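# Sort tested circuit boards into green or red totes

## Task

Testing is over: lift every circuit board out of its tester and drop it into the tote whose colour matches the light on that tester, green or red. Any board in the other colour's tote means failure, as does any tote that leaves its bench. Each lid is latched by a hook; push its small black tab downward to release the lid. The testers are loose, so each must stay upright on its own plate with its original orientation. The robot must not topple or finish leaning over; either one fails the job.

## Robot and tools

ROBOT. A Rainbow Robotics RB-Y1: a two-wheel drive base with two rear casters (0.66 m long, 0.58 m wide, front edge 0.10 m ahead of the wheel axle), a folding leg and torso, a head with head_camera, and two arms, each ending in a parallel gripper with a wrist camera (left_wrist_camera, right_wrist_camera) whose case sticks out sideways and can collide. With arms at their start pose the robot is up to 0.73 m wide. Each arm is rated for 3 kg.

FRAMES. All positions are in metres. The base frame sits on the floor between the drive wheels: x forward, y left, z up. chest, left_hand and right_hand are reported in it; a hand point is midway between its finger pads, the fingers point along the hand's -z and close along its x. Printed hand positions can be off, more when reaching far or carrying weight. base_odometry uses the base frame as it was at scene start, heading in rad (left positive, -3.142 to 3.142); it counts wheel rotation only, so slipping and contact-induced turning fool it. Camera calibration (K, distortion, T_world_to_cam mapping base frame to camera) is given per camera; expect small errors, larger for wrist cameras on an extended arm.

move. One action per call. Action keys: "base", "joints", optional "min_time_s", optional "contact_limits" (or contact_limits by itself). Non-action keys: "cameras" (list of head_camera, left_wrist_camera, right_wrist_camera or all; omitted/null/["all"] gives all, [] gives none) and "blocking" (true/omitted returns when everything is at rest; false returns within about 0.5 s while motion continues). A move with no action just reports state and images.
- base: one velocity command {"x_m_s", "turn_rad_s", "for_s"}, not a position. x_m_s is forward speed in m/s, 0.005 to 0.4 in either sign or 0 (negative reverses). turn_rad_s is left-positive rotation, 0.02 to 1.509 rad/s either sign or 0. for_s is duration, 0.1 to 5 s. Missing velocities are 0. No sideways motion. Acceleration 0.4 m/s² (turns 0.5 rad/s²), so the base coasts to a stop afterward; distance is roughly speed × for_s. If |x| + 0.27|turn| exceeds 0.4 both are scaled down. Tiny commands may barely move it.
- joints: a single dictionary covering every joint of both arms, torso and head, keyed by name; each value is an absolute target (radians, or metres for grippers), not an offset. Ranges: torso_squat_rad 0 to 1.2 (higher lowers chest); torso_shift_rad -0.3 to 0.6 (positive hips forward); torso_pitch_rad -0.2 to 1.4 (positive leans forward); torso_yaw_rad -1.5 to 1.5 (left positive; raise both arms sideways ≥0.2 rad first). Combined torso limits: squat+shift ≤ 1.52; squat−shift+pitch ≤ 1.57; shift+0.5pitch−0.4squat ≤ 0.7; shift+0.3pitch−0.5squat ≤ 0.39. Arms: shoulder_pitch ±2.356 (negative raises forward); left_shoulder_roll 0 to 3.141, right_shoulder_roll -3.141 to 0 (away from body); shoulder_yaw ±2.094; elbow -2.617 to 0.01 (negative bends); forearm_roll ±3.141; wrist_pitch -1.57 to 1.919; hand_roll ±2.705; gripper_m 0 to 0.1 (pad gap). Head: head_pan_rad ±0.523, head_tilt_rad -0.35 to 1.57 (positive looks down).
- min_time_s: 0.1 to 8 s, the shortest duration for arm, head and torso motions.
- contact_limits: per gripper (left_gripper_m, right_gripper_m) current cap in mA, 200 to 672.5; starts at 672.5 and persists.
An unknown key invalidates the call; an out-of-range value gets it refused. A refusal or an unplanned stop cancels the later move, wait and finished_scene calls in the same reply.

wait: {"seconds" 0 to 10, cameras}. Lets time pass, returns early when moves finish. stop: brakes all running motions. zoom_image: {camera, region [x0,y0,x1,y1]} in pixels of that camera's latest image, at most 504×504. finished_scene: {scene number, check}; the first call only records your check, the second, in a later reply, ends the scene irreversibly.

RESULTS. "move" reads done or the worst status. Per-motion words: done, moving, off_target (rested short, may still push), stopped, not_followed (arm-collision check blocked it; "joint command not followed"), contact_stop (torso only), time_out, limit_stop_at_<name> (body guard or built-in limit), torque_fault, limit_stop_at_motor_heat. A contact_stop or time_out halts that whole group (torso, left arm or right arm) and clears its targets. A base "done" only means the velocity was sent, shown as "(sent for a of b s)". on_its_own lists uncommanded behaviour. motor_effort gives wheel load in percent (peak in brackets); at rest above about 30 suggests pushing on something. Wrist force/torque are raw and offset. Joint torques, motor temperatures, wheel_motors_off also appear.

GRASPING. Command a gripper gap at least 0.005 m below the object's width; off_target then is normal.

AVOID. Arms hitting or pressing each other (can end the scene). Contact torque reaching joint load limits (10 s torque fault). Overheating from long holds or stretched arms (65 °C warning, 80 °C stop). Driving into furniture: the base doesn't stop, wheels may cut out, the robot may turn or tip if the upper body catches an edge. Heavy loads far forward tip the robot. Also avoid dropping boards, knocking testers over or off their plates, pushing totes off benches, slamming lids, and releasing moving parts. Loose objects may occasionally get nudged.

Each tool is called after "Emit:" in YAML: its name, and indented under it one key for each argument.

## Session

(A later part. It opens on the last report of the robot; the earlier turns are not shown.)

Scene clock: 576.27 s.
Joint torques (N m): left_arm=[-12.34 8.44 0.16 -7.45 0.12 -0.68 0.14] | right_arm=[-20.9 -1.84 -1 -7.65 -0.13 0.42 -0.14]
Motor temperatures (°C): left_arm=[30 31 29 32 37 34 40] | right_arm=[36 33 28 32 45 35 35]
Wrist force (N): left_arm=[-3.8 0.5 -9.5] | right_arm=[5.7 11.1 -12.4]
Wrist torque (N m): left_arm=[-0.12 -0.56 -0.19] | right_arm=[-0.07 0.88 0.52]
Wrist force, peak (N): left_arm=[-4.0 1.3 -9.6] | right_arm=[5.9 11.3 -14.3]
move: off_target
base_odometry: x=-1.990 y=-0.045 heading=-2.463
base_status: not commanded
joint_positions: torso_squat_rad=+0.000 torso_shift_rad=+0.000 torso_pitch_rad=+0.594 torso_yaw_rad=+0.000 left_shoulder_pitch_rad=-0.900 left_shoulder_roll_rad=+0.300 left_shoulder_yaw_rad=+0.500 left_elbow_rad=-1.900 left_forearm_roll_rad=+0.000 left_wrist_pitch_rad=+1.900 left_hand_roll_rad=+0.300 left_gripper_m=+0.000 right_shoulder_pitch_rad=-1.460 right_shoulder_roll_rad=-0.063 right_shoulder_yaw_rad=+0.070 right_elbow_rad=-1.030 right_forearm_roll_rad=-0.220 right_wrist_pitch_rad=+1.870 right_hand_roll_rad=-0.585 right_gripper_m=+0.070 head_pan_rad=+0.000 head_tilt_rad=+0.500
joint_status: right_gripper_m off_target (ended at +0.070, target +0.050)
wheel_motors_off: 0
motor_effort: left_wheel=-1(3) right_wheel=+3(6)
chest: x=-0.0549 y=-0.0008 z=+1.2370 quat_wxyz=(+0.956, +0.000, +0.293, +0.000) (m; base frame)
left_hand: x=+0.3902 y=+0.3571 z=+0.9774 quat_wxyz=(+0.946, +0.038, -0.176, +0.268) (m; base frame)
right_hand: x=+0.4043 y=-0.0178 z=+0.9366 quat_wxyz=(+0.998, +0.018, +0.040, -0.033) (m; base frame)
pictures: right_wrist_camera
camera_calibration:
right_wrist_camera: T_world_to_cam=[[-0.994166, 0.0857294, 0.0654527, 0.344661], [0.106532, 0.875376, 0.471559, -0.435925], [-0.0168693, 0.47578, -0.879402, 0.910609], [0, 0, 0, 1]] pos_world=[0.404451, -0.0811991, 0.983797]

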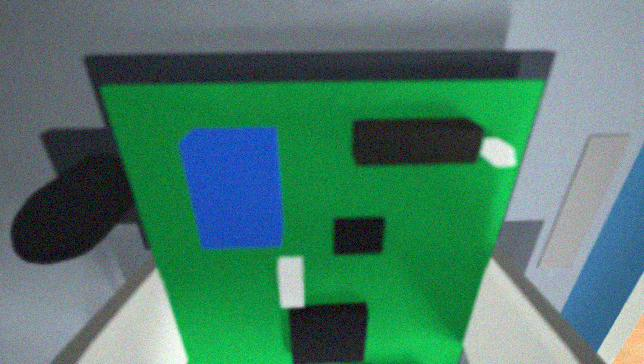

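Emit:
move:
  joints: {"torso_pitch_rad":0.585}
  min_time_s: 1.5
  cameras: []

Emit:
move:
  joints: {"torso_pitch_rad":0.56}
  min_time_s: 2
  cameras: ["head_camera","right_wrist_camera"]

Scene clock: 595.30 s.
Joint torques (N m): left_arm=[-12.33 8.38 0.17 -7.4 0.12 -0.71 0.14] | right_arm=[-21.05 -2.16 -1.2 -7.76 -0.16 0.36 -0.08]
Motor temperatures (°C): left_arm=[30 31 29 32 37 34 40] | right_arm=[36 33 28 32 45 35 35]
Wrist force (N): left_arm=[-3.9 0.9 -9.4] | right_arm=[2.5 10.6 -13.7]
Wrist torque (N m): left_arm=[-0.16 -0.57 -0.19] | right_arm=[-0.06 0.85 0.53]
Wrist force, peak (N): left_arm=[-4.2 0.9 -9.7] | right_arm=[6.0 11.1 -15.2]
move: done
base_odometry: x=-1.990 y=-0.045 heading=-2.463
base_status: not commanded
joint_positions: torso_squat_rad=+0.000 torso_shift_rad=+0.000 torso_pitch_rad=+0.585 torso_yaw_rad=+0.000 left_shoulder_pitch_rad=-0.900 left_shoulder_roll_rad=+0.300 left_shoulder_yaw_rad=+0.500 left_elbow_rad=-1.900 left_forearm_roll_rad=+0.000 left_wrist_pitch_rad=+1.900 left_hand_roll_rad=+0.300 left_gripper_m=+0.000 right_shoulder_pitch_rad=-1.460 right_shoulder_roll_rad=-0.063 right_shoulder_yaw_rad=+0.070 right_elbow_rad=-1.030 right_forearm_roll_rad=-0.220 right_wrist_pitch_rad=+1.870 right_hand_roll_rad=-0.585 right_gripper_m=+0.070 head_pan_rad=+0.000 head_tilt_rad=+0.500
joint_status: all done
wheel_motors_off: 0
motor_effort: left_wheel=-4(4) right_wheel=+5(7)
chest: x=-0.0572 y=-0.0008 z=+1.2385 quat_wxyz=(+0.958, +0.000, +0.288, +0.000) (m; base frame)
left_hand: x=+0.3902 y=+0.3571 z=+0.9829 quat_wxyz=(+0.946, +0.037, -0.180, +0.268) (m; base frame)
right_hand: x=+0.4047 y=-0.0178 z=+0.9422 quat_wxyz=(+0.999, +0.018, +0.036, -0.033) (m; base frame)
pictures: none
No camera images: "cameras" was empty.

Scene clock: 597.60 s.
Joint torques (N m): left_arm=[-12.89 8.45 0.11 -7.41 0.06 -0.72 0.14] | right_arm=[-21.09 -2.08 -1.4 -7.64 -0.14 0.17 -0.12]
Motor temperatures (°C): left_arm=[30 31 29 32 37 34 40] | right_arm=[36 33 28 32 45 35 35]
Wrist force (N): left_arm=[-4.4 1.3 -9.2] | right_arm=[2.3 10.5 -13.3]
Wrist torque (N m): left_arm=[-0.20 -0.64 -0.17] | right_arm=[-0.03 0.83 0.56]
Wrist force, peak (N): left_arm=[-4.2 1.1 -9.6] | right_arm=[2.4 10.9 -13.9]
move: done
base_odometry: x=-1.990 y=-0.045 heading=-2.463
base_status: not commanded
joint_positions: torso_squat_rad=+0.000 torso_shift_rad=+0.000 torso_pitch_rad=+0.560 torso_yaw_rad=+0.000 left_shoulder_pitch_rad=-0.900 left_shoulder_roll_rad=+0.300 left_shoulder_yaw_rad=+0.500 left_elbow_rad=-1.900 left_forearm_roll_rad=+0.000 left_wrist_pitch_rad=+1.900 left_hand_roll_rad=+0.300 left_gripper_m=+0.000 right_shoulder_pitch_rad=-1.460 right_shoulder_roll_rad=-0.063 right_shoulder_yaw_rad=+0.070 right_elbow_rad=-1.030 right_forearm_roll_rad=-0.220 right_wrist_pitch_rad=+1.870 right_hand_roll_rad=-0.585 right_gripper_m=+0.070 head_pan_rad=+0.000 head_tilt_rad=+0.500
joint_status: all done
wheel_motors_off: 0
motor_effort: left_wheel=-3(4) right_wheel=+6(7)
chest: x=-0.0637 y=-0.0008 z=+1.2427 quat_wxyz=(+0.961, +0.000, +0.276, +0.000) (m; base frame)
left_hand: x=+0.3900 y=+0.3571 z=+0.9983 quat_wxyz=(+0.943, +0.034, -0.192, +0.269) (m; base frame)
right_hand: x=+0.4055 y=-0.0178 z=+0.9580 quat_wxyz=(+0.999, +0.019, +0.023, -0.033) (m; base frame)
pictures: head_camera, right_wrist_camera
camera_calibration:
head_camera: T_world_to_cam=[[0.0351282, -0.998754, 0.0354404, -0.0543214], [-0.851555, -0.0484745, -0.522019, 0.842111], [0.523087, -0.0118418, -0.852197, 1.10042], [0, 0, 0, 1]] pos_world=[0.143398, -0.000401796, 1.3793]
right_wrist_camera: T_world_to_cam=[[-0.995808, 0.0857583, 0.0318195, 0.37726], [0.0905612, 0.875385, 0.474868, -0.442815], [0.0128696, 0.475759, -0.879482, 0.917487], [0, 0, 0, 1]] pos_world=[0.403972, -0.0812221, 1.00519]

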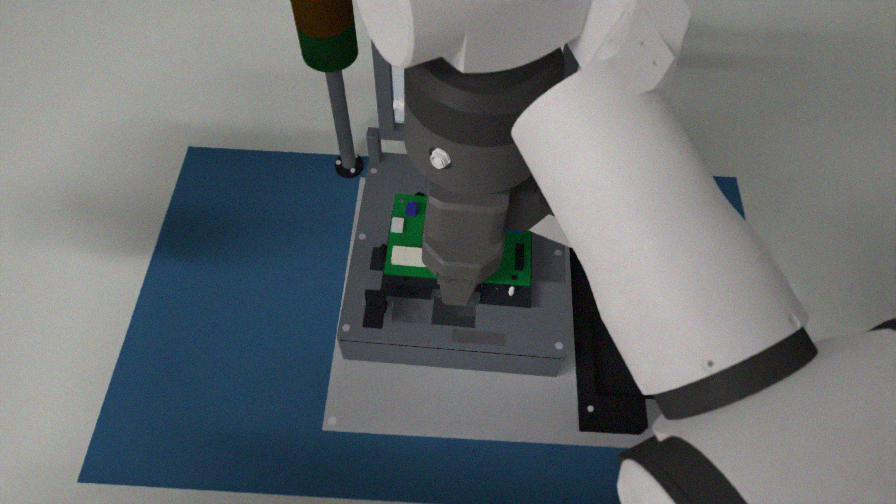

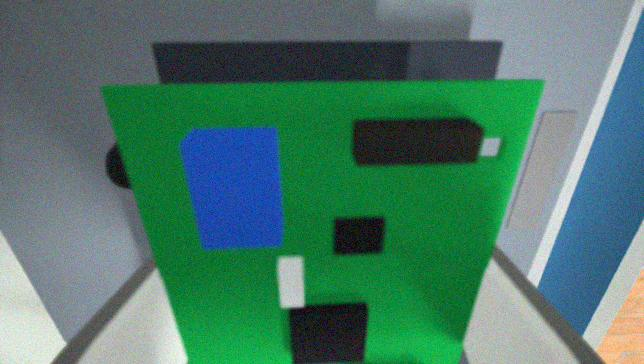

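Emit:
move:
  joints: {"torso_pitch_rad":0.3}
  cameras: []

Emit:
move:
  base: {"x_m_s":-0.3,"for_s":2}
  joints: {"torso_pitch_rad":0.1}
  cameras: []

Emit:
move:
  base: {"turn_rad_s":1.2,"for_s":2.04}
  cameras: ["head_camera","right_wrist_camera"]

Scene clock: 604.13 s.
Joint torques (N m): left_arm=[-15.79 8.5 -0.62 -6.47 0.21 -1.23 0.08] | right_arm=[-22.93 -4.49 -2.22 -7.42 0.12 -0.33 -0.12]
Motor temperatures (°C): left_arm=[30 31 29 32 37 34 40] | right_arm=[36 33 28 32 45 35 35]
Wrist force (N): left_arm=[-5.5 1.8 -8.4] | right_arm=[0.5 10.5 -13.2]
Wrist torque (N m): left_arm=[-0.23 -0.69 -0.18] | right_arm=[-0.07 0.77 0.51]
Wrist force, peak (N): left_arm=[-4.2 1.0 -9.7] | right_arm=[2.6 10.9 -13.8]
move: done
base_odometry: x=-1.990 y=-0.045 heading=-2.463
base_status: not commanded
joint_positions: torso_squat_rad=+0.000 torso_shift_rad=+0.000 torso_pitch_rad=+0.300 torso_yaw_rad=+0.000 left_shoulder_pitch_rad=-0.900 left_shoulder_roll_rad=+0.300 left_shoulder_yaw_rad=+0.500 left_elbow_rad=-1.900 left_forearm_roll_rad=+0.000 left_wrist_pitch_rad=+1.900 left_hand_roll_rad=+0.300 left_gripper_m=+0.000 right_shoulder_pitch_rad=-1.460 right_shoulder_roll_rad=-0.063 right_shoulder_yaw_rad=+0.070 right_elbow_rad=-1.030 right_forearm_roll_rad=-0.220 right_wrist_pitch_rad=+1.870 right_hand_roll_rad=-0.585 right_gripper_m=+0.070 head_pan_rad=+0.000 head_tilt_rad=+0.500
joint_status: all done
wheel_motors_off: 0
motor_effort: left_wheel=-3(4) right_wheel=+4(6)
chest: x=-0.1367 y=-0.0008 z=+1.2761 quat_wxyz=(+0.989, +0.000, +0.149, +0.000) (m; base frame)
left_hand: x=+0.3646 y=+0.3570 z=+1.1568 quat_wxyz=(+0.910, -0.001, -0.313, +0.271) (m; base frame)
right_hand: x=+0.3899 y=-0.0180 z=+1.1218 quat_wxyz=(+0.994, +0.023, -0.106, -0.030) (m; base frame)
pictures: none
No camera images: "cameras" was empty.

Scene clock: 607.20 s.
Joint torques (N m): left_arm=[-17.38 8.16 -1.17 -5.43 0.3 -1.41 0.1] | right_arm=[-23.25 -6.66 -2.71 -7.05 0.26 -0.76 -0.25]
Motor temperatures (°C): left_arm=[30 31 29 32 37 34 40] | right_arm=[36 33 28 32 45 35 35]
Wrist force (N): left_arm=[-6.0 2.3 -8.0] | right_arm=[-0.6 10.2 -12.7]
Wrist torque (N m): left_arm=[-0.23 -0.70 -0.16] | right_arm=[-0.02 0.68 0.51]
Wrist force, peak (N): left_arm=[-5.4 1.8 -9.1] | right_arm=[1.2 11.0 -13.7]
move: done
base_odometry: x=-1.523 y=+0.332 heading=-2.462
base_status: done (sent for 2 of 2 s)
joint_positions: torso_squat_rad=+0.000 torso_shift_rad=+0.000 torso_pitch_rad=+0.100 torso_yaw_rad=+0.000 left_shoulder_pitch_rad=-0.900 left_shoulder_roll_rad=+0.300 left_shoulder_yaw_rad=+0.500 left_elbow_rad=-1.900 left_forearm_roll_rad=+0.000 left_wrist_pitch_rad=+1.900 left_hand_roll_rad=+0.300 left_gripper_m=+0.000 right_shoulder_pitch_rad=-1.460 right_shoulder_roll_rad=-0.063 right_shoulder_yaw_rad=+0.070 right_elbow_rad=-1.030 right_forearm_roll_rad=-0.220 right_wrist_pitch_rad=+1.870 right_hand_roll_rad=-0.585 right_gripper_m=+0.070 head_pan_rad=+0.000 head_tilt_rad=+0.500
joint_status: all done
wheel_motors_off: 0
motor_effort: left_wheel=+7(33) right_wheel=-2(26)
chest: x=-0.1973 y=-0.0008 z=+1.2884 quat_wxyz=(+0.999, +0.000, +0.050, +0.000) (m; base frame)
left_hand: x=+0.3178 y=+0.3569 z=+1.2710 quat_wxyz=(+0.875, -0.028, -0.402, +0.269) (m; base frame)
right_hand: x=+0.3495 y=-0.0181 z=+1.2417 quat_wxyz=(+0.978, +0.026, -0.205, -0.028) (m; base frame)
pictures: none
No camera images: "cameras" was empty.

Scene clock: 611.57 s.
Joint torques (N m): left_arm=[-17.39 8.47 -1.47 -5.41 0.36 -1.39 0.14] | right_arm=[-23.02 -6.32 -2.58 -6.94 0.27 -0.83 -0.13]
Motor temperatures (°C): left_arm=[30 31 29 32 37 34 40] | right_arm=[36 33 28 32 45 35 35]
Wrist force (N): left_arm=[-6.0 2.5 -7.9] | right_arm=[-0.7 10.3 -12.6]
Wrist torque (N m): left_arm=[-0.25 -0.71 -0.19] | right_arm=[-0.04 0.70 0.50]
Wrist force, peak (N): left_arm=[-6.1 2.6 -8.2] | right_arm=[-0.6 10.6 -13.6]
move: done
base_odometry: x=-1.523 y=+0.332 heading=-0.395
base_status: done (sent for 2.03 of 2.03 s)
joint_positions: torso_squat_rad=+0.000 torso_shift_rad=+0.000 torso_pitch_rad=+0.100 torso_yaw_rad=+0.000 left_shoulder_pitch_rad=-0.900 left_shoulder_roll_rad=+0.300 left_shoulder_yaw_rad=+0.500 left_elbow_rad=-1.900 left_forearm_roll_rad=+0.000 left_wrist_pitch_rad=+1.900 left_hand_roll_rad=+0.300 left_gripper_m=+0.000 right_shoulder_pitch_rad=-1.460 right_shoulder_roll_rad=-0.063 right_shoulder_yaw_rad=+0.070 right_elbow_rad=-1.030 right_forearm_roll_rad=-0.220 right_wrist_pitch_rad=+1.870 right_hand_roll_rad=-0.585 right_gripper_m=+0.070 head_pan_rad=+0.000 head_tilt_rad=+0.500
joint_status: not commanded
wheel_motors_off: 0
motor_effort: left_wheel=+1(26) right_wheel=+4(29)
chest: x=-0.1973 y=-0.0008 z=+1.2884 quat_wxyz=(+0.999, +0.000, +0.050, +0.000) (m; base frame)
left_hand: x=+0.3178 y=+0.3569 z=+1.2710 quat_wxyz=(+0.875, -0.028, -0.402, +0.269) (m; base frame)
right_hand: x=+0.3495 y=-0.0181 z=+1.2417 quat_wxyz=(+0.978, +0.026, -0.205, -0.028) (m; base frame)
pictures: head_camera, right_wrist_camera
camera_calibration:
head_camera: T_world_to_cam=[[0.0154326, -0.998762, 0.0472808, -0.0704262], [-0.531145, -0.0482518, -0.845906, 1.23272], [0.847141, -0.0120584, -0.531232, 0.859646], [0, 0, 0, 1]] pos_world=[-0.0724031, -0.000492286, 1.50276]
right_wrist_camera: T_world_to_cam=[[-0.906312, 0.0861904, -0.413727, 0.83451], [-0.129338, 0.875437, 0.465705, -0.483965], [0.402332, 0.475584, -0.782271, 0.911005], [0, 0, 0, 1]] pos_world=[0.327205, -0.0815057, 1.2833]

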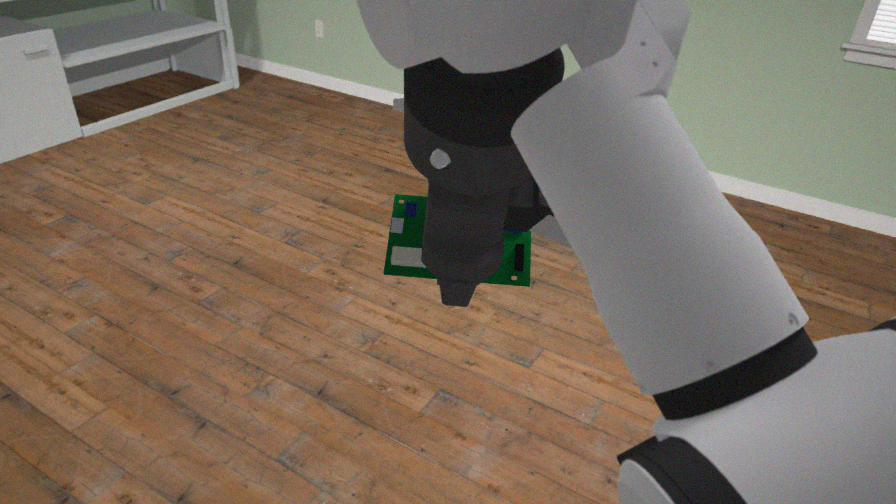

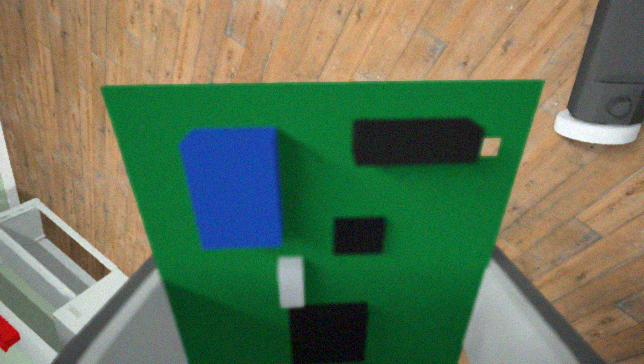

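Emit:
move:
  base: {"turn_rad_s":0.4,"for_s":0.94}
  joints: {"head_tilt_rad":0.3}
  cameras: ["head_camera"]

Scene clock: 616.37 s.
Joint torques (N m): left_arm=[-17.45 8.5 -1.42 -5.58 0.42 -1.48 0.1] | right_arm=[-23.16 -6.53 -2.36 -7.01 0.3 -0.76 -0.13]
Motor temperatures (°C): left_arm=[30 31 29 32 37 34 40] | right_arm=[36 33 28 32 45 35 35]
Wrist force (N): left_arm=[-6.3 2.3 -7.8] | right_arm=[-0.7 10.6 -13.0]
Wrist torque (N m): left_arm=[-0.23 -0.71 -0.18] | right_arm=[-0.06 0.69 0.50]
Wrist force, peak (N): left_arm=[-6.2 2.4 -8.2] | right_arm=[-0.8 10.8 -13.3]
move: done
base_odometry: x=-1.523 y=+0.332 heading=-0.022
base_status: done (sent for 0.93 of 0.93 s)
joint_positions: torso_squat_rad=+0.000 torso_shift_rad=+0.000 torso_pitch_rad=+0.100 torso_yaw_rad=+0.000 left_shoulder_pitch_rad=-0.900 left_shoulder_roll_rad=+0.300 left_shoulder_yaw_rad=+0.500 left_elbow_rad=-1.900 left_forearm_roll_rad=+0.000 left_wrist_pitch_rad=+1.900 left_hand_roll_rad=+0.300 left_gripper_m=+0.000 right_shoulder_pitch_rad=-1.460 right_shoulder_roll_rad=-0.063 right_shoulder_yaw_rad=+0.070 right_elbow_rad=-1.030 right_forearm_roll_rad=-0.220 right_wrist_pitch_rad=+1.870 right_hand_roll_rad=-0.585 right_gripper_m=+0.070 head_pan_rad=+0.000 head_tilt_rad=+0.300
joint_status: all done
wheel_motors_off: 0
motor_effort: left_wheel=+0(17) right_wheel=+4(26)
chest: x=-0.1973 y=-0.0008 z=+1.2884 quat_wxyz=(+0.999, +0.000, +0.050, +0.000) (m; base frame)
left_hand: x=+0.3178 y=+0.3569 z=+1.2710 quat_wxyz=(+0.875, -0.028, -0.402, +0.269) (m; base frame)
right_hand: x=+0.3495 y=-0.0181 z=+1.2417 quat_wxyz=(+0.978, +0.026, -0.205, -0.028) (m; base frame)
pictures: head_camera
camera_calibration:
head_camera: T_world_to_cam=[[0.00553309, -0.998763, 0.049411, -0.0751115], [-0.352538, -0.0481876, -0.934556, 1.39215], [0.935781, -0.0122483, -0.352368, 0.607762], [0, 0, 0, 1]] pos_world=[-0.0775311, -0.000490104, 1.51891]

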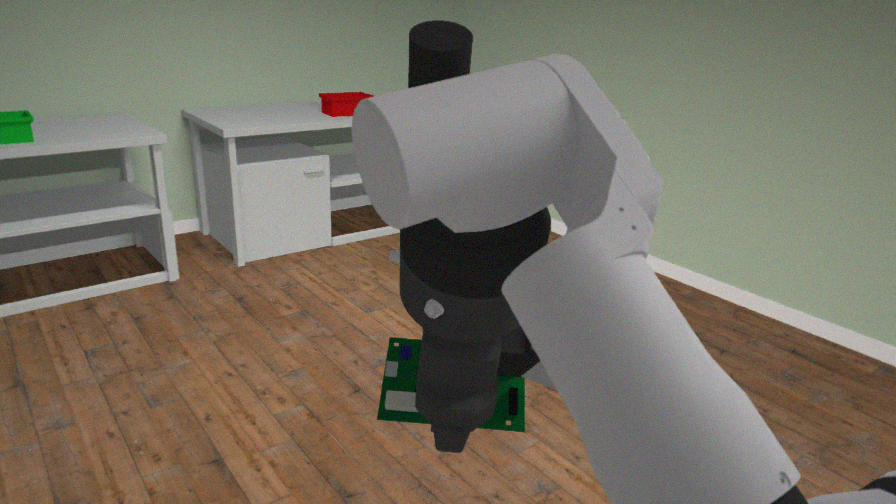

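Emit:
move:
  base: {"x_m_s":0.4,"for_s":4.3}
  cameras: []

Emit:
move:
  base: {"x_m_s":0.4,"for_s":4.15}
  cameras: []

Emit:
move:
  base: {"turn_rad_s":0.4,"for_s":1.77}
  joints: {"torso_pitch_rad":0.3,"head_tilt_rad":0.5}
  cameras: ["head_camera"]

Scene clock: 628.90 s.
Joint torques (N m): left_arm=[-17.33 8.22 -1.36 -5.58 0.27 -1.45 0.2] | right_arm=[-23.04 -6.52 -2.44 -7.08 0.3 -0.8 -0.1]
Motor temperatures (°C): left_arm=[30 31 29 32 37 34 40] | right_arm=[36 33 28 32 45 35 35]
Wrist force (N): left_arm=[-6.0 2.4 -7.4] | right_arm=[-0.7 10.4 -12.8]
Wrist torque (N m): left_arm=[-0.25 -0.69 -0.18] | right_arm=[-0.06 0.68 0.51]
Wrist force, peak (N): left_arm=[-6.5 2.5 -7.9] | right_arm=[-0.5 10.7 -13.4]
move: done
base_odometry: x=+0.196 y=+0.294 heading=-0.022
base_status: done (sent for 4.3 of 4.3 s)
joint_positions: torso_squat_rad=+0.000 torso_shift_rad=+0.000 torso_pitch_rad=+0.100 torso_yaw_rad=+0.000 left_shoulder_pitch_rad=-0.900 left_shoulder_roll_rad=+0.300 left_shoulder_yaw_rad=+0.500 left_elbow_rad=-1.900 left_forearm_roll_rad=+0.000 left_wrist_pitch_rad=+1.900 left_hand_roll_rad=+0.300 left_gripper_m=+0.000 right_shoulder_pitch_rad=-1.460 right_shoulder_roll_rad=-0.063 right_shoulder_yaw_rad=+0.070 right_elbow_rad=-1.030 right_forearm_roll_rad=-0.220 right_wrist_pitch_rad=+1.870 right_hand_roll_rad=-0.585 right_gripper_m=+0.070 head_pan_rad=+0.000 head_tilt_rad=+0.300
joint_status: not commanded
wheel_motors_off: 0
motor_effort: left_wheel=+1(29) right_wheel=-2(30)
chest: x=-0.1971 y=-0.0008 z=+1.2884 quat_wxyz=(+0.999, +0.000, +0.050, +0.000) (m; base frame)
left_hand: x=+0.3180 y=+0.3569 z=+1.2709 quat_wxyz=(+0.875, -0.028, -0.402, +0.269) (m; base frame)
right_hand: x=+0.3497 y=-0.0181 z=+1.2415 quat_wxyz=(+0.978, +0.026, -0.205, -0.028) (m; base frame)
pictures: none
No camera images: "cameras" was empty.

Scene clock: 634.43 s.
Joint torques (N m): left_arm=[-17.35 8.27 -1.35 -5.41 0.24 -1.46 0.18] | right_arm=[-23.25 -6.38 -2.55 -7.12 0.24 -0.72 -0.09]
Motor temperatures (°C): left_arm=[30 31 29 32 37 34 40] | right_arm=[36 33 28 32 45 35 35]
Wrist force (N): left_arm=[-5.8 2.6 -7.3] | right_arm=[-0.7 10.5 -12.4]
Wrist torque (N m): left_arm=[-0.26 -0.67 -0.17] | right_arm=[-0.06 0.69 0.52]
Wrist force, peak (N): left_arm=[-6.3 2.5 -8.2] | right_arm=[-0.6 10.6 -13.4]
move: done
base_odometry: x=+1.863 y=+0.257 heading=-0.022
base_status: done (sent for 4.17 of 4.17 s)
joint_positions: torso_squat_rad=+0.000 torso_shift_rad=+0.000 torso_pitch_rad=+0.100 torso_yaw_rad=+0.000 left_shoulder_pitch_rad=-0.900 left_shoulder_roll_rad=+0.300 left_shoulder_yaw_rad=+0.500 left_elbow_rad=-1.900 left_forearm_roll_rad=+0.000 left_wrist_pitch_rad=+1.900 left_hand_roll_rad=+0.300 left_gripper_m=+0.000 right_shoulder_pitch_rad=-1.460 right_shoulder_roll_rad=-0.063 right_shoulder_yaw_rad=+0.070 right_elbow_rad=-1.030 right_forearm_roll_rad=-0.220 right_wrist_pitch_rad=+1.870 right_hand_roll_rad=-0.585 right_gripper_m=+0.070 head_pan_rad=+0.000 head_tilt_rad=+0.300
joint_status: not commanded
wheel_motors_off: 0
motor_effort: left_wheel=+0(28) right_wheel=-3(20)
chest: x=-0.1972 y=-0.0008 z=+1.2884 quat_wxyz=(+0.999, +0.000, +0.050, +0.000) (m; base frame)
left_hand: x=+0.3179 y=+0.3569 z=+1.2709 quat_wxyz=(+0.875, -0.028, -0.402, +0.269) (m; base frame)
right_hand: x=+0.3496 y=-0.0181 z=+1.2416 quat_wxyz=(+0.978, +0.026, -0.205, -0.028) (m; base frame)
pictures: none
No camera images: "cameras" was empty.

Scene clock: 637.30 s.
Joint torques (N m): left_arm=[-15.86 8.5 -0.8 -6.5 0.23 -1.15 0.18] | right_arm=[-23.03 -4.6 -1.88 -7.47 0.07 -0.52 -0.1]
Motor temperatures (°C): left_arm=[30 31 29 32 37 34 40] | right_arm=[36 33 28 32 45 35 35]
Wrist force (N): left_arm=[-5.5 2.0 -8.1] | right_arm=[0.8 10.5 -13.2]
Wrist torque (N m): left_arm=[-0.23 -0.69 -0.19] | right_arm=[-0.05 0.78 0.51]
Wrist force, peak (N): left_arm=[-5.5 2.1 -8.8] | right_arm=[0.7 10.8 -13.7]
move: done
base_odometry: x=+1.863 y=+0.257 heading=+0.684
base_status: done (sent for 1.77 of 1.77 s)
joint_positions: torso_squat_rad=+0.000 torso_shift_rad=+0.000 torso_pitch_rad=+0.300 torso_yaw_rad=+0.000 left_shoulder_pitch_rad=-0.900 left_shoulder_roll_rad=+0.300 left_shoulder_yaw_rad=+0.500 left_elbow_rad=-1.900 left_forearm_roll_rad=+0.000 left_wrist_pitch_rad=+1.900 left_hand_roll_rad=+0.300 left_gripper_m=+0.000 right_shoulder_pitch_rad=-1.460 right_shoulder_roll_rad=-0.063 right_shoulder_yaw_rad=+0.070 right_elbow_rad=-1.030 right_forearm_roll_rad=-0.220 right_wrist_pitch_rad=+1.870 right_hand_roll_rad=-0.585 right_gripper_m=+0.070 head_pan_rad=+0.000 head_tilt_rad=+0.500
joint_status: all done
wheel_motors_off: 0
motor_effort: left_wheel=+0(26) right_wheel=+3(29)
chest: x=-0.1366 y=-0.0008 z=+1.2761 quat_wxyz=(+0.989, +0.000, +0.149, +0.000) (m; base frame)
left_hand: x=+0.3647 y=+0.3570 z=+1.1566 quat_wxyz=(+0.910, -0.001, -0.313, +0.271) (m; base frame)
right_hand: x=+0.3900 y=-0.0180 z=+1.1216 quat_wxyz=(+0.994, +0.023, -0.106, -0.030) (m; base frame)
pictures: head_camera
camera_calibration:
head_camera: T_world_to_cam=[[0.0246583, -0.99876, 0.0432586, -0.0643687], [-0.688746, -0.0483361, -0.723389, 1.07669], [0.724583, -0.0119566, -0.689084, 0.986423], [0, 0, 0, 1]] pos_world=[0.0284054, -0.000451768, 1.46138]

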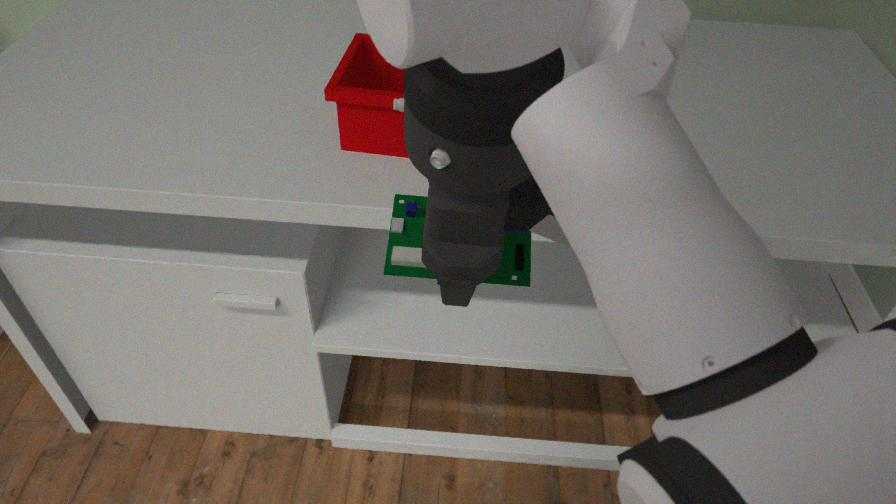

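Emit:
move:
  base: {"x_m_s":0.3,"for_s":1.5}
  cameras: ["head_camera"]

Scene clock: 646.03 s.
Joint torques (N m): left_arm=[-15.62 8.66 -0.72 -6.61 0.23 -1.16 0.13] | right_arm=[-22.97 -4.66 -2.11 -7.33 0.11 -0.52 -0.04]
Motor temperatures (°C): left_arm=[30 31 29 32 37 34 40] | right_arm=[36 33 28 32 45 35 35]
Wrist force (N): left_arm=[-5.7 1.9 -8.2] | right_arm=[0.6 10.7 -13.0]
Wrist torque (N m): left_arm=[-0.23 -0.71 -0.18] | right_arm=[-0.07 0.76 0.50]
Wrist force, peak (N): left_arm=[-5.2 1.8 -9.0] | right_arm=[0.6 10.9 -13.6]
move: done
base_odometry: x=+2.211 y=+0.542 heading=+0.685
base_status: done (sent for 1.5 of 1.5 s)
joint_positions: torso_squat_rad=+0.000 torso_shift_rad=+0.000 torso_pitch_rad=+0.300 torso_yaw_rad=+0.000 left_shoulder_pitch_rad=-0.900 left_shoulder_roll_rad=+0.300 left_shoulder_yaw_rad=+0.500 left_elbow_rad=-1.900 left_forearm_roll_rad=+0.000 left_wrist_pitch_rad=+1.900 left_hand_roll_rad=+0.300 left_gripper_m=+0.000 right_shoulder_pitch_rad=-1.460 right_shoulder_roll_rad=-0.063 right_shoulder_yaw_rad=+0.070 right_elbow_rad=-1.030 right_forearm_roll_rad=-0.220 right_wrist_pitch_rad=+1.870 right_hand_roll_rad=-0.585 right_gripper_m=+0.070 head_pan_rad=+0.000 head_tilt_rad=+0.500
joint_status: not commanded
wheel_motors_off: 0
motor_effort: left_wheel=-1(29) right_wheel=-3(30)
chest: x=-0.1366 y=-0.0008 z=+1.2761 quat_wxyz=(+0.989, +0.000, +0.149, +0.000) (m; base frame)
left_hand: x=+0.3647 y=+0.3570 z=+1.1567 quat_wxyz=(+0.910, -0.001, -0.313, +0.271) (m; base frame)
right_hand: x=+0.3900 y=-0.0180 z=+1.1216 quat_wxyz=(+0.994, +0.023, -0.106, -0.030) (m; base frame)
pictures: head_camera
camera_calibration:
head_camera: T_world_to_cam=[[0.0246572, -0.998759, 0.0432613, -0.0643714], [-0.688719, -0.0483377, -0.723416, 1.07671], [0.724609, -0.0119574, -0.689056, 0.986408], [0, 0, 0, 1]] pos_world=[0.0283788, -0.00045083, 1.46139]

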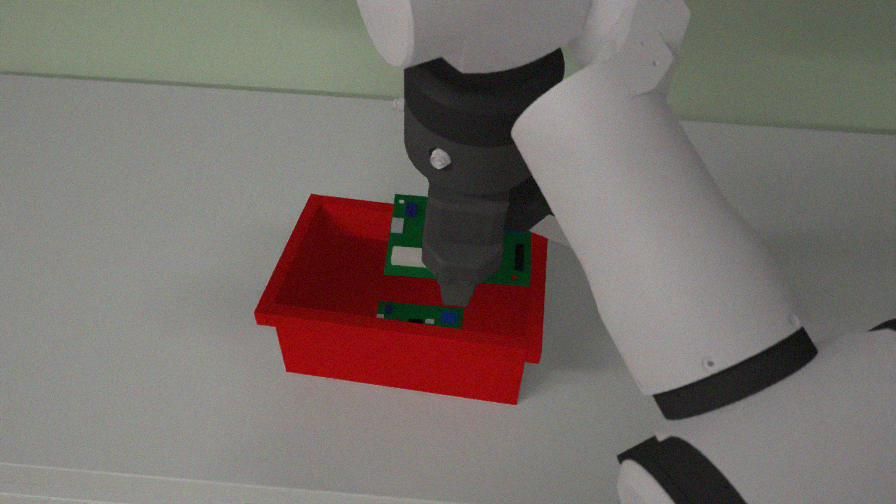

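Emit:
move:
  base: {"turn_rad_s":0.2,"for_s":0.65}
  cameras: []

Emit:
move:
  base: {"x_m_s":0.1,"for_s":1.0}
  joints: {"torso_pitch_rad":0.5}
  cameras: ["head_camera","right_wrist_camera"]

Scene clock: 656.67 s.
Joint torques (N m): left_arm=[-15.92 8.71 -0.73 -6.5 0.29 -1.13 0.09] | right_arm=[-23.03 -4.46 -2.03 -7.54 0.1 -0.5 -0.1]
Motor temperatures (°C): left_arm=[30 31 29 32 37 34 40] | right_arm=[36 33 28 32 45 35 35]
Wrist force (N): left_arm=[-5.4 2.0 -8.3] | right_arm=[0.5 10.7 -13.3]
Wrist torque (N m): left_arm=[-0.24 -0.67 -0.17] | right_arm=[-0.08 0.76 0.52]
Wrist force, peak (N): left_arm=[-5.4 2.2 -8.8] | right_arm=[1.0 10.7 -13.7]
move: done
base_odometry: x=+2.211 y=+0.542 heading=+0.818
base_status: done (sent for 0.67 of 0.67 s)
joint_positions: torso_squat_rad=+0.000 torso_shift_rad=+0.000 torso_pitch_rad=+0.300 torso_yaw_rad=+0.000 left_shoulder_pitch_rad=-0.900 left_shoulder_roll_rad=+0.300 left_shoulder_yaw_rad=+0.500 left_elbow_rad=-1.900 left_forearm_roll_rad=+0.000 left_wrist_pitch_rad=+1.900 left_hand_roll_rad=+0.300 left_gripper_m=+0.000 right_shoulder_pitch_rad=-1.460 right_shoulder_roll_rad=-0.063 right_shoulder_yaw_rad=+0.070 right_elbow_rad=-1.030 right_forearm_roll_rad=-0.220 right_wrist_pitch_rad=+1.870 right_hand_roll_rad=-0.585 right_gripper_m=+0.070 head_pan_rad=+0.000 head_tilt_rad=+0.500
joint_status: not commanded
wheel_motors_off: 0
motor_effort: left_wheel=-2(26) right_wheel=-1(27)
chest: x=-0.1366 y=-0.0008 z=+1.2761 quat_wxyz=(+0.989, +0.000, +0.149, +0.000) (m; base frame)
left_hand: x=+0.3647 y=+0.3570 z=+1.1567 quat_wxyz=(+0.910, -0.001, -0.313, +0.271) (m; base frame)
right_hand: x=+0.3900 y=-0.0180 z=+1.1216 quat_wxyz=(+0.994, +0.023, -0.106, -0.030) (m; base frame)
pictures: none
No camera images: "cameras" was empty.

Scene clock: 658.20 s.
Joint torques (N m): left_arm=[-13.42 8.59 -0.16 -7.14 0.14 -0.88 0.1] | right_arm=[-22.07 -2.06 -1.29 -7.82 -0.04 -0.05 -0.14]
Motor temperatures (°C): left_arm=[30 31 29 32 37 34 40] | right_arm=[36 33 28 32 45 35 35]
Wrist force (N): left_arm=[-4.5 1.3 -9.2] | right_arm=[1.9 10.4 -13.8]
Wrist torque (N m): left_arm=[-0.19 -0.62 -0.18] | right_arm=[-0.02 0.85 0.53]
Wrist force, peak (N): left_arm=[-4.8 1.3 -9.5] | right_arm=[1.8 10.6 -14.1]
move: done
base_odometry: x=+2.280 y=+0.615 heading=+0.818
base_status: done (sent for 1 of 1 s)
joint_positions: torso_squat_rad=+0.000 torso_shift_rad=+0.000 torso_pitch_rad=+0.500 torso_yaw_rad=+0.000 left_shoulder_pitch_rad=-0.900 left_shoulder_roll_rad=+0.300 left_shoulder_yaw_rad=+0.500 left_elbow_rad=-1.900 left_forearm_roll_rad=+0.000 left_wrist_pitch_rad=+1.900 left_hand_roll_rad=+0.300 left_gripper_m=+0.000 right_shoulder_pitch_rad=-1.460 right_shoulder_roll_rad=-0.063 right_shoulder_yaw_rad=+0.070 right_elbow_rad=-1.030 right_forearm_roll_rad=-0.220 right_wrist_pitch_rad=+1.870 right_hand_roll_rad=-0.585 right_gripper_m=+0.070 head_pan_rad=+0.000 head_tilt_rad=+0.500
joint_status: all done
wheel_motors_off: 0
motor_effort: left_wheel=-1(32) right_wheel=-2(31)
chest: x=-0.0796 y=-0.0008 z=+1.2520 quat_wxyz=(+0.969, +0.000, +0.247, +0.000) (m; base frame)
left_hand: x=+0.3879 y=+0.3571 z=+1.0353 quat_wxyz=(+0.937, +0.026, -0.220, +0.269) (m; base frame)
right_hand: x=+0.4057 y=-0.0179 z=+0.9959 quat_wxyz=(+0.999, +0.020, -0.006, -0.032) (m; base frame)
pictures: head_camera, right_wrist_camera
camera_calibration:
head_camera: T_world_to_cam=[[0.0329071, -0.998756, 0.0374737, -0.0568263], [-0.818764, -0.0484415, -0.572084, 0.898711], [0.573187, -0.0118565, -0.819339, 1.0796], [0, 0, 0, 1]] pos_world=[0.11889, -0.000420408, 1.40083]
right_wrist_camera: T_world_to_cam=[[-0.995914, 0.0859091, -0.0278456, 0.435801], [0.0621134, 0.875428, 0.479342, -0.453682], [0.0655566, 0.475653, -0.877186, 0.927268], [0, 0, 0, 1]] pos_world=[0.401411, -0.0813317, 1.04299]

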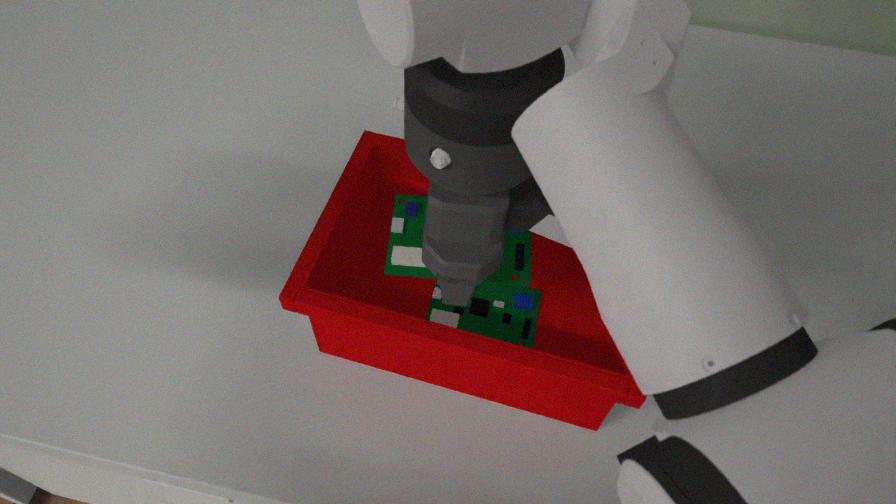

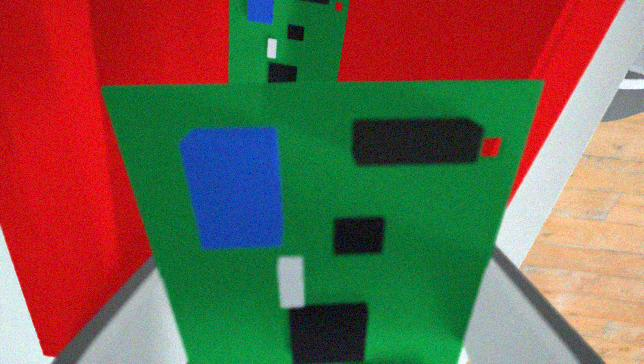

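Emit:
move:
  base: {"x_m_s":0.05,"for_s":0.6}
  joints: {"torso_pitch_rad":0.6}
  cameras: ["head_camera","right_wrist_camera"]

Scene clock: 665.10 s.
Joint torques (N m): left_arm=[-12.06 8.31 0.09 -7.11 0.07 -0.72 0.11] | right_arm=[-21.37 -1.35 -0.88 -7.94 -0.13 0.07 -0.13]
Motor temperatures (°C): left_arm=[30 31 29 32 37 34 40] | right_arm=[36 33 28 32 45 35 35]
Wrist force (N): left_arm=[-3.8 1.0 -9.3] | right_arm=[2.6 10.9 -13.2]
Wrist torque (N m): left_arm=[-0.17 -0.56 -0.20] | right_arm=[-0.08 0.87 0.54]
Wrist force, peak (N): left_arm=[-4.7 1.3 -9.5] | right_arm=[3.1 10.6 -14.0]
move: done
base_odometry: x=+2.300 y=+0.637 heading=+0.818
base_status: done (sent for 0.6 of 0.6 s)
joint_positions: torso_squat_rad=+0.000 torso_shift_rad=+0.000 torso_pitch_rad=+0.600 torso_yaw_rad=+0.000 left_shoulder_pitch_rad=-0.900 left_shoulder_roll_rad=+0.300 left_shoulder_yaw_rad=+0.500 left_elbow_rad=-1.900 left_forearm_roll_rad=+0.000 left_wrist_pitch_rad=+1.900 left_hand_roll_rad=+0.300 left_gripper_m=+0.000 right_shoulder_pitch_rad=-1.460 right_shoulder_roll_rad=-0.063 right_shoulder_yaw_rad=+0.070 right_elbow_rad=-1.030 right_forearm_roll_rad=-0.220 right_wrist_pitch_rad=+1.870 right_hand_roll_rad=-0.585 right_gripper_m=+0.070 head_pan_rad=+0.000 head_tilt_rad=+0.500
joint_status: all done
wheel_motors_off: 0
motor_effort: left_wheel=+1(27) right_wheel=-3(19)
chest: x=-0.0534 y=-0.0008 z=+1.2359 quat_wxyz=(+0.955, +0.000, +0.295, +0.000) (m; base frame)
left_hand: x=+0.3902 y=+0.3571 z=+0.9737 quat_wxyz=(+0.947, +0.039, -0.173, +0.268) (m; base frame)
right_hand: x=+0.4040 y=-0.0179 z=+0.9327 quat_wxyz=(+0.998, +0.018, +0.043, -0.033) (m; base frame)
pictures: head_camera, right_wrist_camera
camera_calibration:
head_camera: T_world_to_cam=[[0.036546, -0.998753, 0.0340082, -0.0525955], [-0.871677, -0.0485017, -0.487674, 0.803817], [0.488716, -0.0118216, -0.872363, 1.11237], [0, 0, 0, 1]] pos_world=[0.158958, -0.000393477, 1.36418]
right_wrist_camera: T_world_to_cam=[[-0.993736, 0.0858494, 0.0715448, 0.338759], [0.109522, 0.875441, 0.470752, -0.434447], [-0.0222196, 0.475639, -0.87936, 0.909397], [0, 0, 0, 1]] pos_world=[0.404425, -0.0812933, 0.979968]

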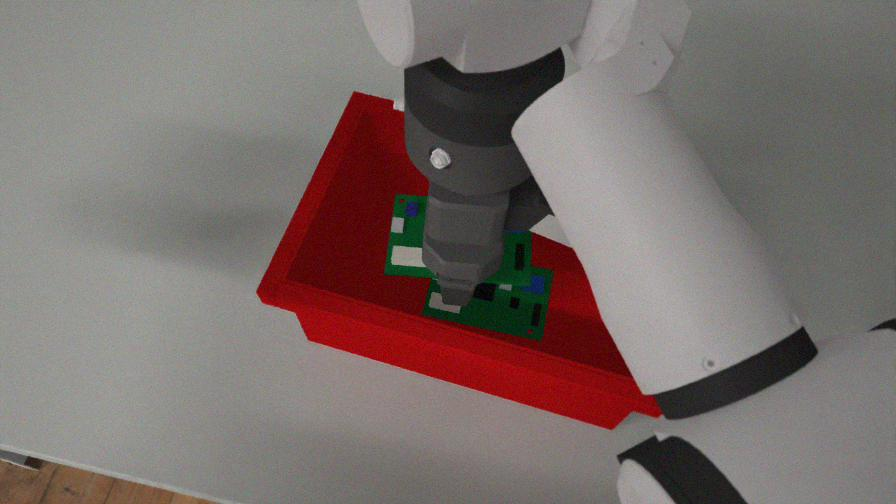

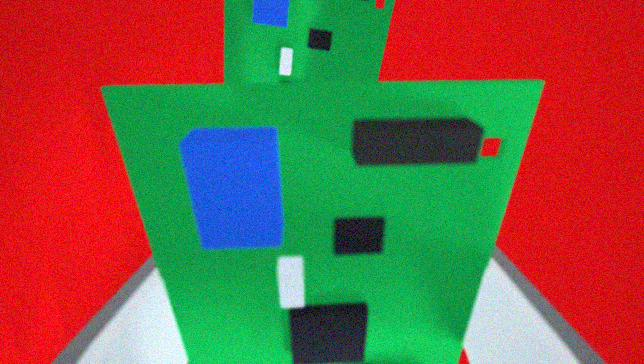

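Inside. Lower.

Emit:
move:
  joints: {"torso_pitch_rad":0.67}
  min_time_s: 1.5
  cameras: ["head_camera"]

Emit:
move:
  joints: {"torso_pitch_rad":0.698}
  min_time_s: 1.5
  cameras: ["head_camera","right_wrist_camera"]

Scene clock: 674.50 s.
Joint torques (N m): left_arm=[-10.99 8.01 0.49 -7.41 0.09 -0.55 0.16] | right_arm=[-20.28 -0.29 -0.94 -7.95 -0.21 0.19 -0.01]
Motor temperatures (°C): left_arm=[30 31 29 32 37 34 40] | right_arm=[36 33 28 32 45 35 35]
Wrist force (N): left_arm=[-3.9 0.8 -9.5] | right_arm=[3.3 10.5 -13.5]
Wrist torque (N m): left_arm=[-0.17 -0.60 -0.20] | right_arm=[-0.04 0.92 0.53]
Wrist force, peak (N): left_arm=[-4.0 0.8 -9.6] | right_arm=[3.2 11.2 -13.4]
move: done
base_odometry: x=+2.300 y=+0.637 heading=+0.818
base_status: not commanded
joint_positions: torso_squat_rad=+0.000 torso_shift_rad=+0.000 torso_pitch_rad=+0.670 torso_yaw_rad=+0.000 left_shoulder_pitch_rad=-0.900 left_shoulder_roll_rad=+0.300 left_shoulder_yaw_rad=+0.500 left_elbow_rad=-1.900 left_forearm_roll_rad=+0.000 left_wrist_pitch_rad=+1.900 left_hand_roll_rad=+0.300 left_gripper_m=+0.000 right_shoulder_pitch_rad=-1.460 right_shoulder_roll_rad=-0.063 right_shoulder_yaw_rad=+0.070 right_elbow_rad=-1.030 right_forearm_roll_rad=-0.220 right_wrist_pitch_rad=+1.870 right_hand_roll_rad=-0.585 right_gripper_m=+0.070 head_pan_rad=+0.000 head_tilt_rad=+0.500
joint_status: all done
wheel_motors_off: 0
motor_effort: left_wheel=-1(2) right_wheel=-4(4)
chest: x=-0.0360 y=-0.0007 z=+1.2231 quat_wxyz=(+0.944, +0.000, +0.329, +0.000) (m; base frame)
left_hand: x=+0.3882 y=+0.3571 z=+0.9306 quat_wxyz=(+0.952, +0.049, -0.140, +0.266) (m; base frame)
right_hand: x=+0.3991 y=-0.0179 z=+0.8887 quat_wxyz=(+0.996, +0.017, +0.078, -0.034) (m; base frame)
pictures: head_camera
camera_calibration:
head_camera: T_world_to_cam=[[0.0388815, -0.998751, 0.0313704, -0.0494767], [-0.903611, -0.0485455, -0.425595, 0.735668], [0.426587, -0.0117988, -0.90437, 1.12958], [0, 0, 0, 1]] pos_world=[0.184816, -0.000373846, 1.33621]

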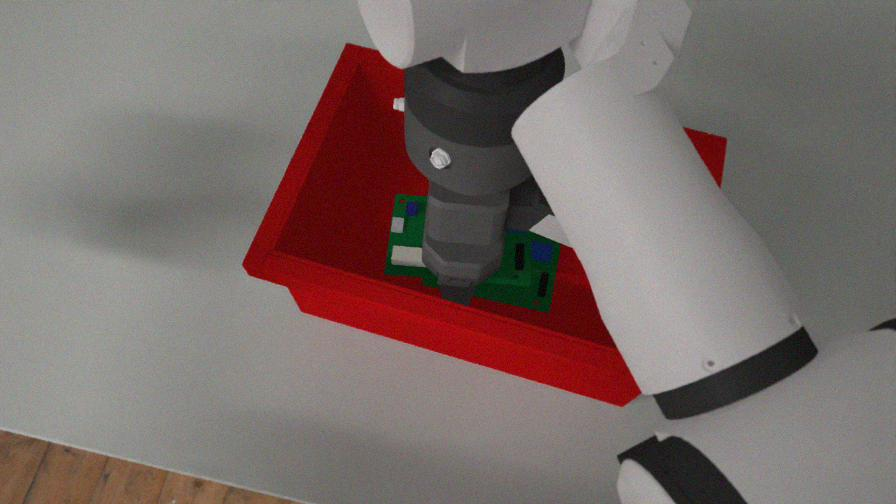

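Scene clock: 676.30 s.
Joint torques (N m): left_arm=[-10.72 8.03 0.52 -7.46 0.02 -0.51 0.13] | right_arm=[-15.69 -0.02 -0.82 -4.84 -0.39 -0.77 -0.17]
Motor temperatures (°C): left_arm=[30 31 29 32 37 34 40] | right_arm=[36 33 28 32 45 35 35]
Wrist force (N): left_arm=[-3.5 0.7 -9.4] | right_arm=[-2.4 6.0 4.1]
Wrist torque (N m): left_arm=[-0.18 -0.56 -0.20] | right_arm=[-0.09 0.31 0.38]
Wrist force, peak (N): left_arm=[-3.7 0.4 -9.8] | right_arm=[3.5 10.6 -13.8]
move: done
base_odometry: x=+2.300 y=+0.637 heading=+0.818
base_status: not commanded
joint_positions: torso_squat_rad=+0.000 torso_shift_rad=+0.000 torso_pitch_rad=+0.697 torso_yaw_rad=+0.000 left_shoulder_pitch_rad=-0.900 left_shoulder_roll_rad=+0.300 left_shoulder_yaw_rad=+0.500 left_elbow_rad=-1.900 left_forearm_roll_rad=+0.000 left_wrist_pitch_rad=+1.900 left_hand_roll_rad=+0.300 left_gripper_m=+0.000 right_shoulder_pitch_rad=-1.461 right_shoulder_roll_rad=-0.063 right_shoulder_yaw_rad=+0.070 right_elbow_rad=-1.031 right_forearm_roll_rad=-0.220 right_wrist_pitch_rad=+1.870 right_hand_roll_rad=-0.585 right_gripper_m=+0.070 head_pan_rad=+0.000 head_tilt_rad=+0.500
joint_status: all done
wheel_motors_off: 0
motor_effort: left_wheel=-1(2) right_wheel=-2(4)
chest: x=-0.0296 y=-0.0007 z=+1.2178 quat_wxyz=(+0.940, +0.000, +0.341, +0.000) (m; base frame)
left_hand: x=+0.3864 y=+0.3571 z=+0.9138 quat_wxyz=(+0.954, +0.052, -0.127, +0.266) (m; base frame)
right_hand: x=+0.3967 y=-0.0176 z=+0.8722 quat_wxyz=(+0.995, +0.017, +0.091, -0.034) (m; base frame)
pictures: head_camera, right_wrist_camera
camera_calibration:
head_camera: T_world_to_cam=[[0.0397124, -0.998751, 0.030323, -0.0482533], [-0.914865, -0.0485466, -0.400831, 0.708658], [0.401802, -0.0118235, -0.91565, 1.13506], [0, 0, 0, 1]] pos_world=[0.194172, -0.000369739, 1.32483]
right_wrist_camera: T_world_to_cam=[[-0.982387, 0.0853781, 0.166213, 0.248673], [0.153644, 0.875326, 0.458474, -0.412199], [-0.106347, 0.475936, -0.873026, 0.883766], [0, 0, 0, 1]] pos_world=[0.401611, -0.0810387, 0.919201]

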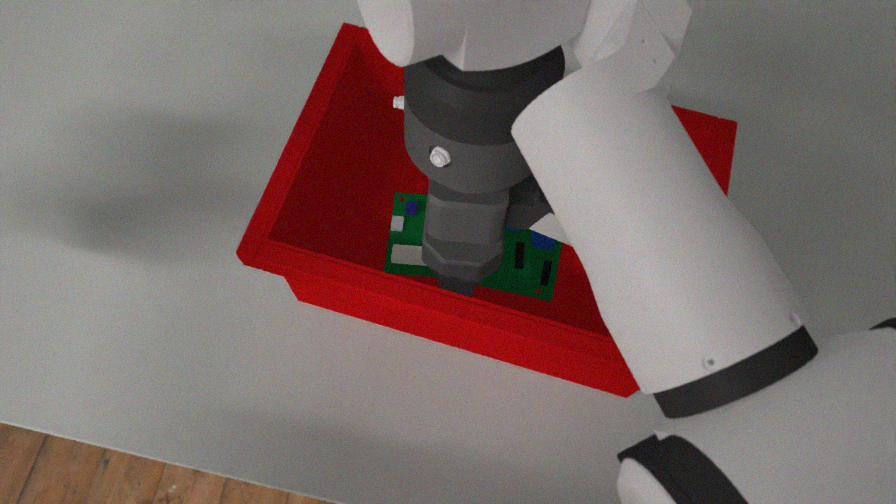

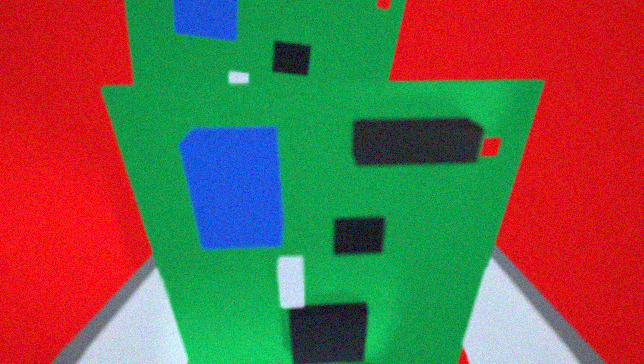

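Contact on the other board. Ease, release, retreat.

Emit:
move:
  joints: {"torso_pitch_rad":0.692}
  cameras: []

Emit:
move:
  joints: {"right_gripper_m":0.088}
  cameras: []

Emit:
move:
  joints: {"torso_pitch_rad":0.62}
  min_time_s: 1
  cameras: ["head_camera","right_wrist_camera"]

Scene clock: 681.57 s.
Joint torques (N m): left_arm=[-10.79 8.09 0.34 -7.41 0.01 -0.46 0.12] | right_arm=[-18.58 0.05 -0.8 -7.06 -0.33 -0.15 -0.14]
Motor temperatures (°C): left_arm=[30 31 29 32 37 34 40] | right_arm=[36 33 28 32 45 35 35]
Wrist force (N): left_arm=[-3.6 0.6 -9.2] | right_arm=[3.3 10.4 -13.3]
Wrist torque (N m): left_arm=[-0.16 -0.55 -0.19] | right_arm=[-0.03 0.92 0.51]
Wrist force, peak (N): left_arm=[-3.5 0.8 -9.8] | right_arm=[3.7 11.1 -13.8]
move: done
base_odometry: x=+2.300 y=+0.637 heading=+0.818
base_status: not commanded
joint_positions: torso_squat_rad=+0.000 torso_shift_rad=+0.000 torso_pitch_rad=+0.692 torso_yaw_rad=+0.000 left_shoulder_pitch_rad=-0.900 left_shoulder_roll_rad=+0.300 left_shoulder_yaw_rad=+0.500 left_elbow_rad=-1.900 left_forearm_roll_rad=+0.000 left_wrist_pitch_rad=+1.900 left_hand_roll_rad=+0.300 left_gripper_m=+0.000 right_shoulder_pitch_rad=-1.461 right_shoulder_roll_rad=-0.063 right_shoulder_yaw_rad=+0.070 right_elbow_rad=-1.030 right_forearm_roll_rad=-0.220 right_wrist_pitch_rad=+1.870 right_hand_roll_rad=-0.585 right_gripper_m=+0.070 head_pan_rad=+0.000 head_tilt_rad=+0.500
joint_status: all done
wheel_motors_off: 0
motor_effort: left_wheel=+1(1) right_wheel=-3(4)
chest: x=-0.0307 y=-0.0007 z=+1.2188 quat_wxyz=(+0.941, +0.000, +0.339, +0.000) (m; base frame)
left_hand: x=+0.3869 y=+0.3571 z=+0.9170 quat_wxyz=(+0.954, +0.051, -0.130, +0.266) (m; base frame)
right_hand: x=+0.3971 y=-0.0178 z=+0.8751 quat_wxyz=(+0.995, +0.016, +0.089, -0.034) (m; base frame)
pictures: none
No camera images: "cameras" was empty.

Scene clock: 682.23 s.
Joint torques (N m): left_arm=[-10.69 8.22 0.49 -7.54 -0.01 -0.5 0.16] | right_arm=[-18.75 0.01 -0.76 -7.08 -0.32 -0.04 -0.13]
Motor temperatures (°C): left_arm=[30 31 29 32 37 34 40] | right_arm=[36 33 28 32 45 35 35]
Wrist force (N): left_arm=[-3.7 0.5 -9.3] | right_arm=[3.3 10.7 -12.9]
Wrist torque (N m): left_arm=[-0.14 -0.59 -0.21] | right_arm=[-0.07 0.91 0.55]
Wrist force, peak (N): left_arm=[-3.6 0.7 -9.5] | right_arm=[3.2 10.8 -13.1]
move: done
base_odometry: x=+2.300 y=+0.637 heading=+0.818
base_status: not commanded
joint_positions: torso_squat_rad=+0.000 torso_shift_rad=+0.000 torso_pitch_rad=+0.692 torso_yaw_rad=+0.000 left_shoulder_pitch_rad=-0.900 left_shoulder_roll_rad=+0.300 left_shoulder_yaw_rad=+0.500 left_elbow_rad=-1.900 left_forearm_roll_rad=+0.000 left_wrist_pitch_rad=+1.900 left_hand_roll_rad=+0.300 left_gripper_m=+0.000 right_shoulder_pitch_rad=-1.461 right_shoulder_roll_rad=-0.063 right_shoulder_yaw_rad=+0.070 right_elbow_rad=-1.030 right_forearm_roll_rad=-0.220 right_wrist_pitch_rad=+1.870 right_hand_roll_rad=-0.585 right_gripper_m=+0.088 head_pan_rad=+0.000 head_tilt_rad=+0.500
joint_status: all done
wheel_motors_off: 0
motor_effort: left_wheel=+1(1) right_wheel=-2(3)
chest: x=-0.0307 y=-0.0007 z=+1.2188 quat_wxyz=(+0.941, +0.000, +0.339, +0.000) (m; base frame)
left_hand: x=+0.3869 y=+0.3571 z=+0.9170 quat_wxyz=(+0.954, +0.051, -0.130, +0.266) (m; base frame)
right_hand: x=+0.3971 y=-0.0178 z=+0.8751 quat_wxyz=(+0.995, +0.016, +0.089, -0.034) (m; base frame)
pictures: none
No camera images: "cameras" was empty.

Scene clock: 683.50 s.
Joint torques (N m): left_arm=[-11.91 8.25 0.11 -7.33 0.08 -0.65 0.11] | right_arm=[-19.72 -1.02 -1.05 -7.12 -0.29 -0.03 -0.05]
Motor temperatures (°C): left_arm=[30 31 29 32 37 34 40] | right_arm=[36 33 28 32 45 35 35]
Wrist force (N): left_arm=[-4.0 1.1 -9.3] | right_arm=[3.0 10.6 -13.0]
Wrist torque (N m): left_arm=[-0.20 -0.60 -0.20] | right_arm=[-0.06 0.91 0.55]
Wrist force, peak (N): left_arm=[-3.9 0.9 -9.8] | right_arm=[3.4 10.8 -13.2]
move: done
base_odometry: x=+2.300 y=+0.637 heading=+0.818
base_status: not commanded
joint_positions: torso_squat_rad=+0.000 torso_shift_rad=+0.000 torso_pitch_rad=+0.620 torso_yaw_rad=+0.000 left_shoulder_pitch_rad=-0.900 left_shoulder_roll_rad=+0.300 left_shoulder_yaw_rad=+0.500 left_elbow_rad=-1.900 left_forearm_roll_rad=+0.000 left_wrist_pitch_rad=+1.900 left_hand_roll_rad=+0.300 left_gripper_m=+0.000 right_shoulder_pitch_rad=-1.461 right_shoulder_roll_rad=-0.063 right_shoulder_yaw_rad=+0.070 right_elbow_rad=-1.030 right_forearm_roll_rad=-0.220 right_wrist_pitch_rad=+1.870 right_hand_roll_rad=-0.585 right_gripper_m=+0.088 head_pan_rad=+0.000 head_tilt_rad=+0.500
joint_status: all done
wheel_motors_off: 0
motor_effort: left_wheel=+1(2) right_wheel=-2(3)
chest: x=-0.0484 y=-0.0008 z=+1.2324 quat_wxyz=(+0.952, +0.000, +0.305, +0.000) (m; base frame)
left_hand: x=+0.3899 y=+0.3571 z=+0.9614 quat_wxyz=(+0.949, +0.042, -0.164, +0.267) (m; base frame)
right_hand: x=+0.4030 y=-0.0178 z=+0.9203 quat_wxyz=(+0.998, +0.018, +0.053, -0.033) (m; base frame)
pictures: head_camera, right_wrist_camera
camera_calibration:
head_camera: T_world_to_cam=[[0.0372031, -0.998753, 0.0332923, -0.0517429], [-0.881223, -0.048499, -0.470207, 0.78449], [0.471235, -0.0118447, -0.881928, 1.11777], [0, 0, 0, 1]] pos_world=[0.166501, -0.000391688, 1.35639]
right_wrist_camera: T_world_to_cam=[[-0.99216, 0.0857498, 0.0909156, 0.320197], [0.118599, 0.875419, 0.46859, -0.430217], [-0.0394077, 0.475699, -0.878725, 0.904778], [0, 0, 0, 1]] pos_world=[0.404365, -0.0812386, 0.967535]

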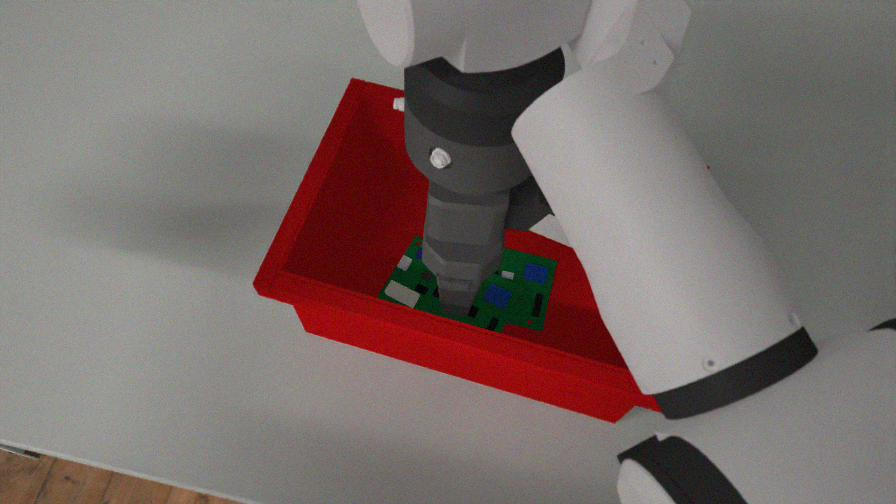

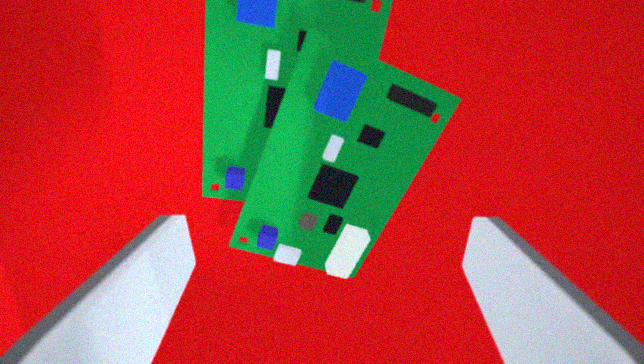

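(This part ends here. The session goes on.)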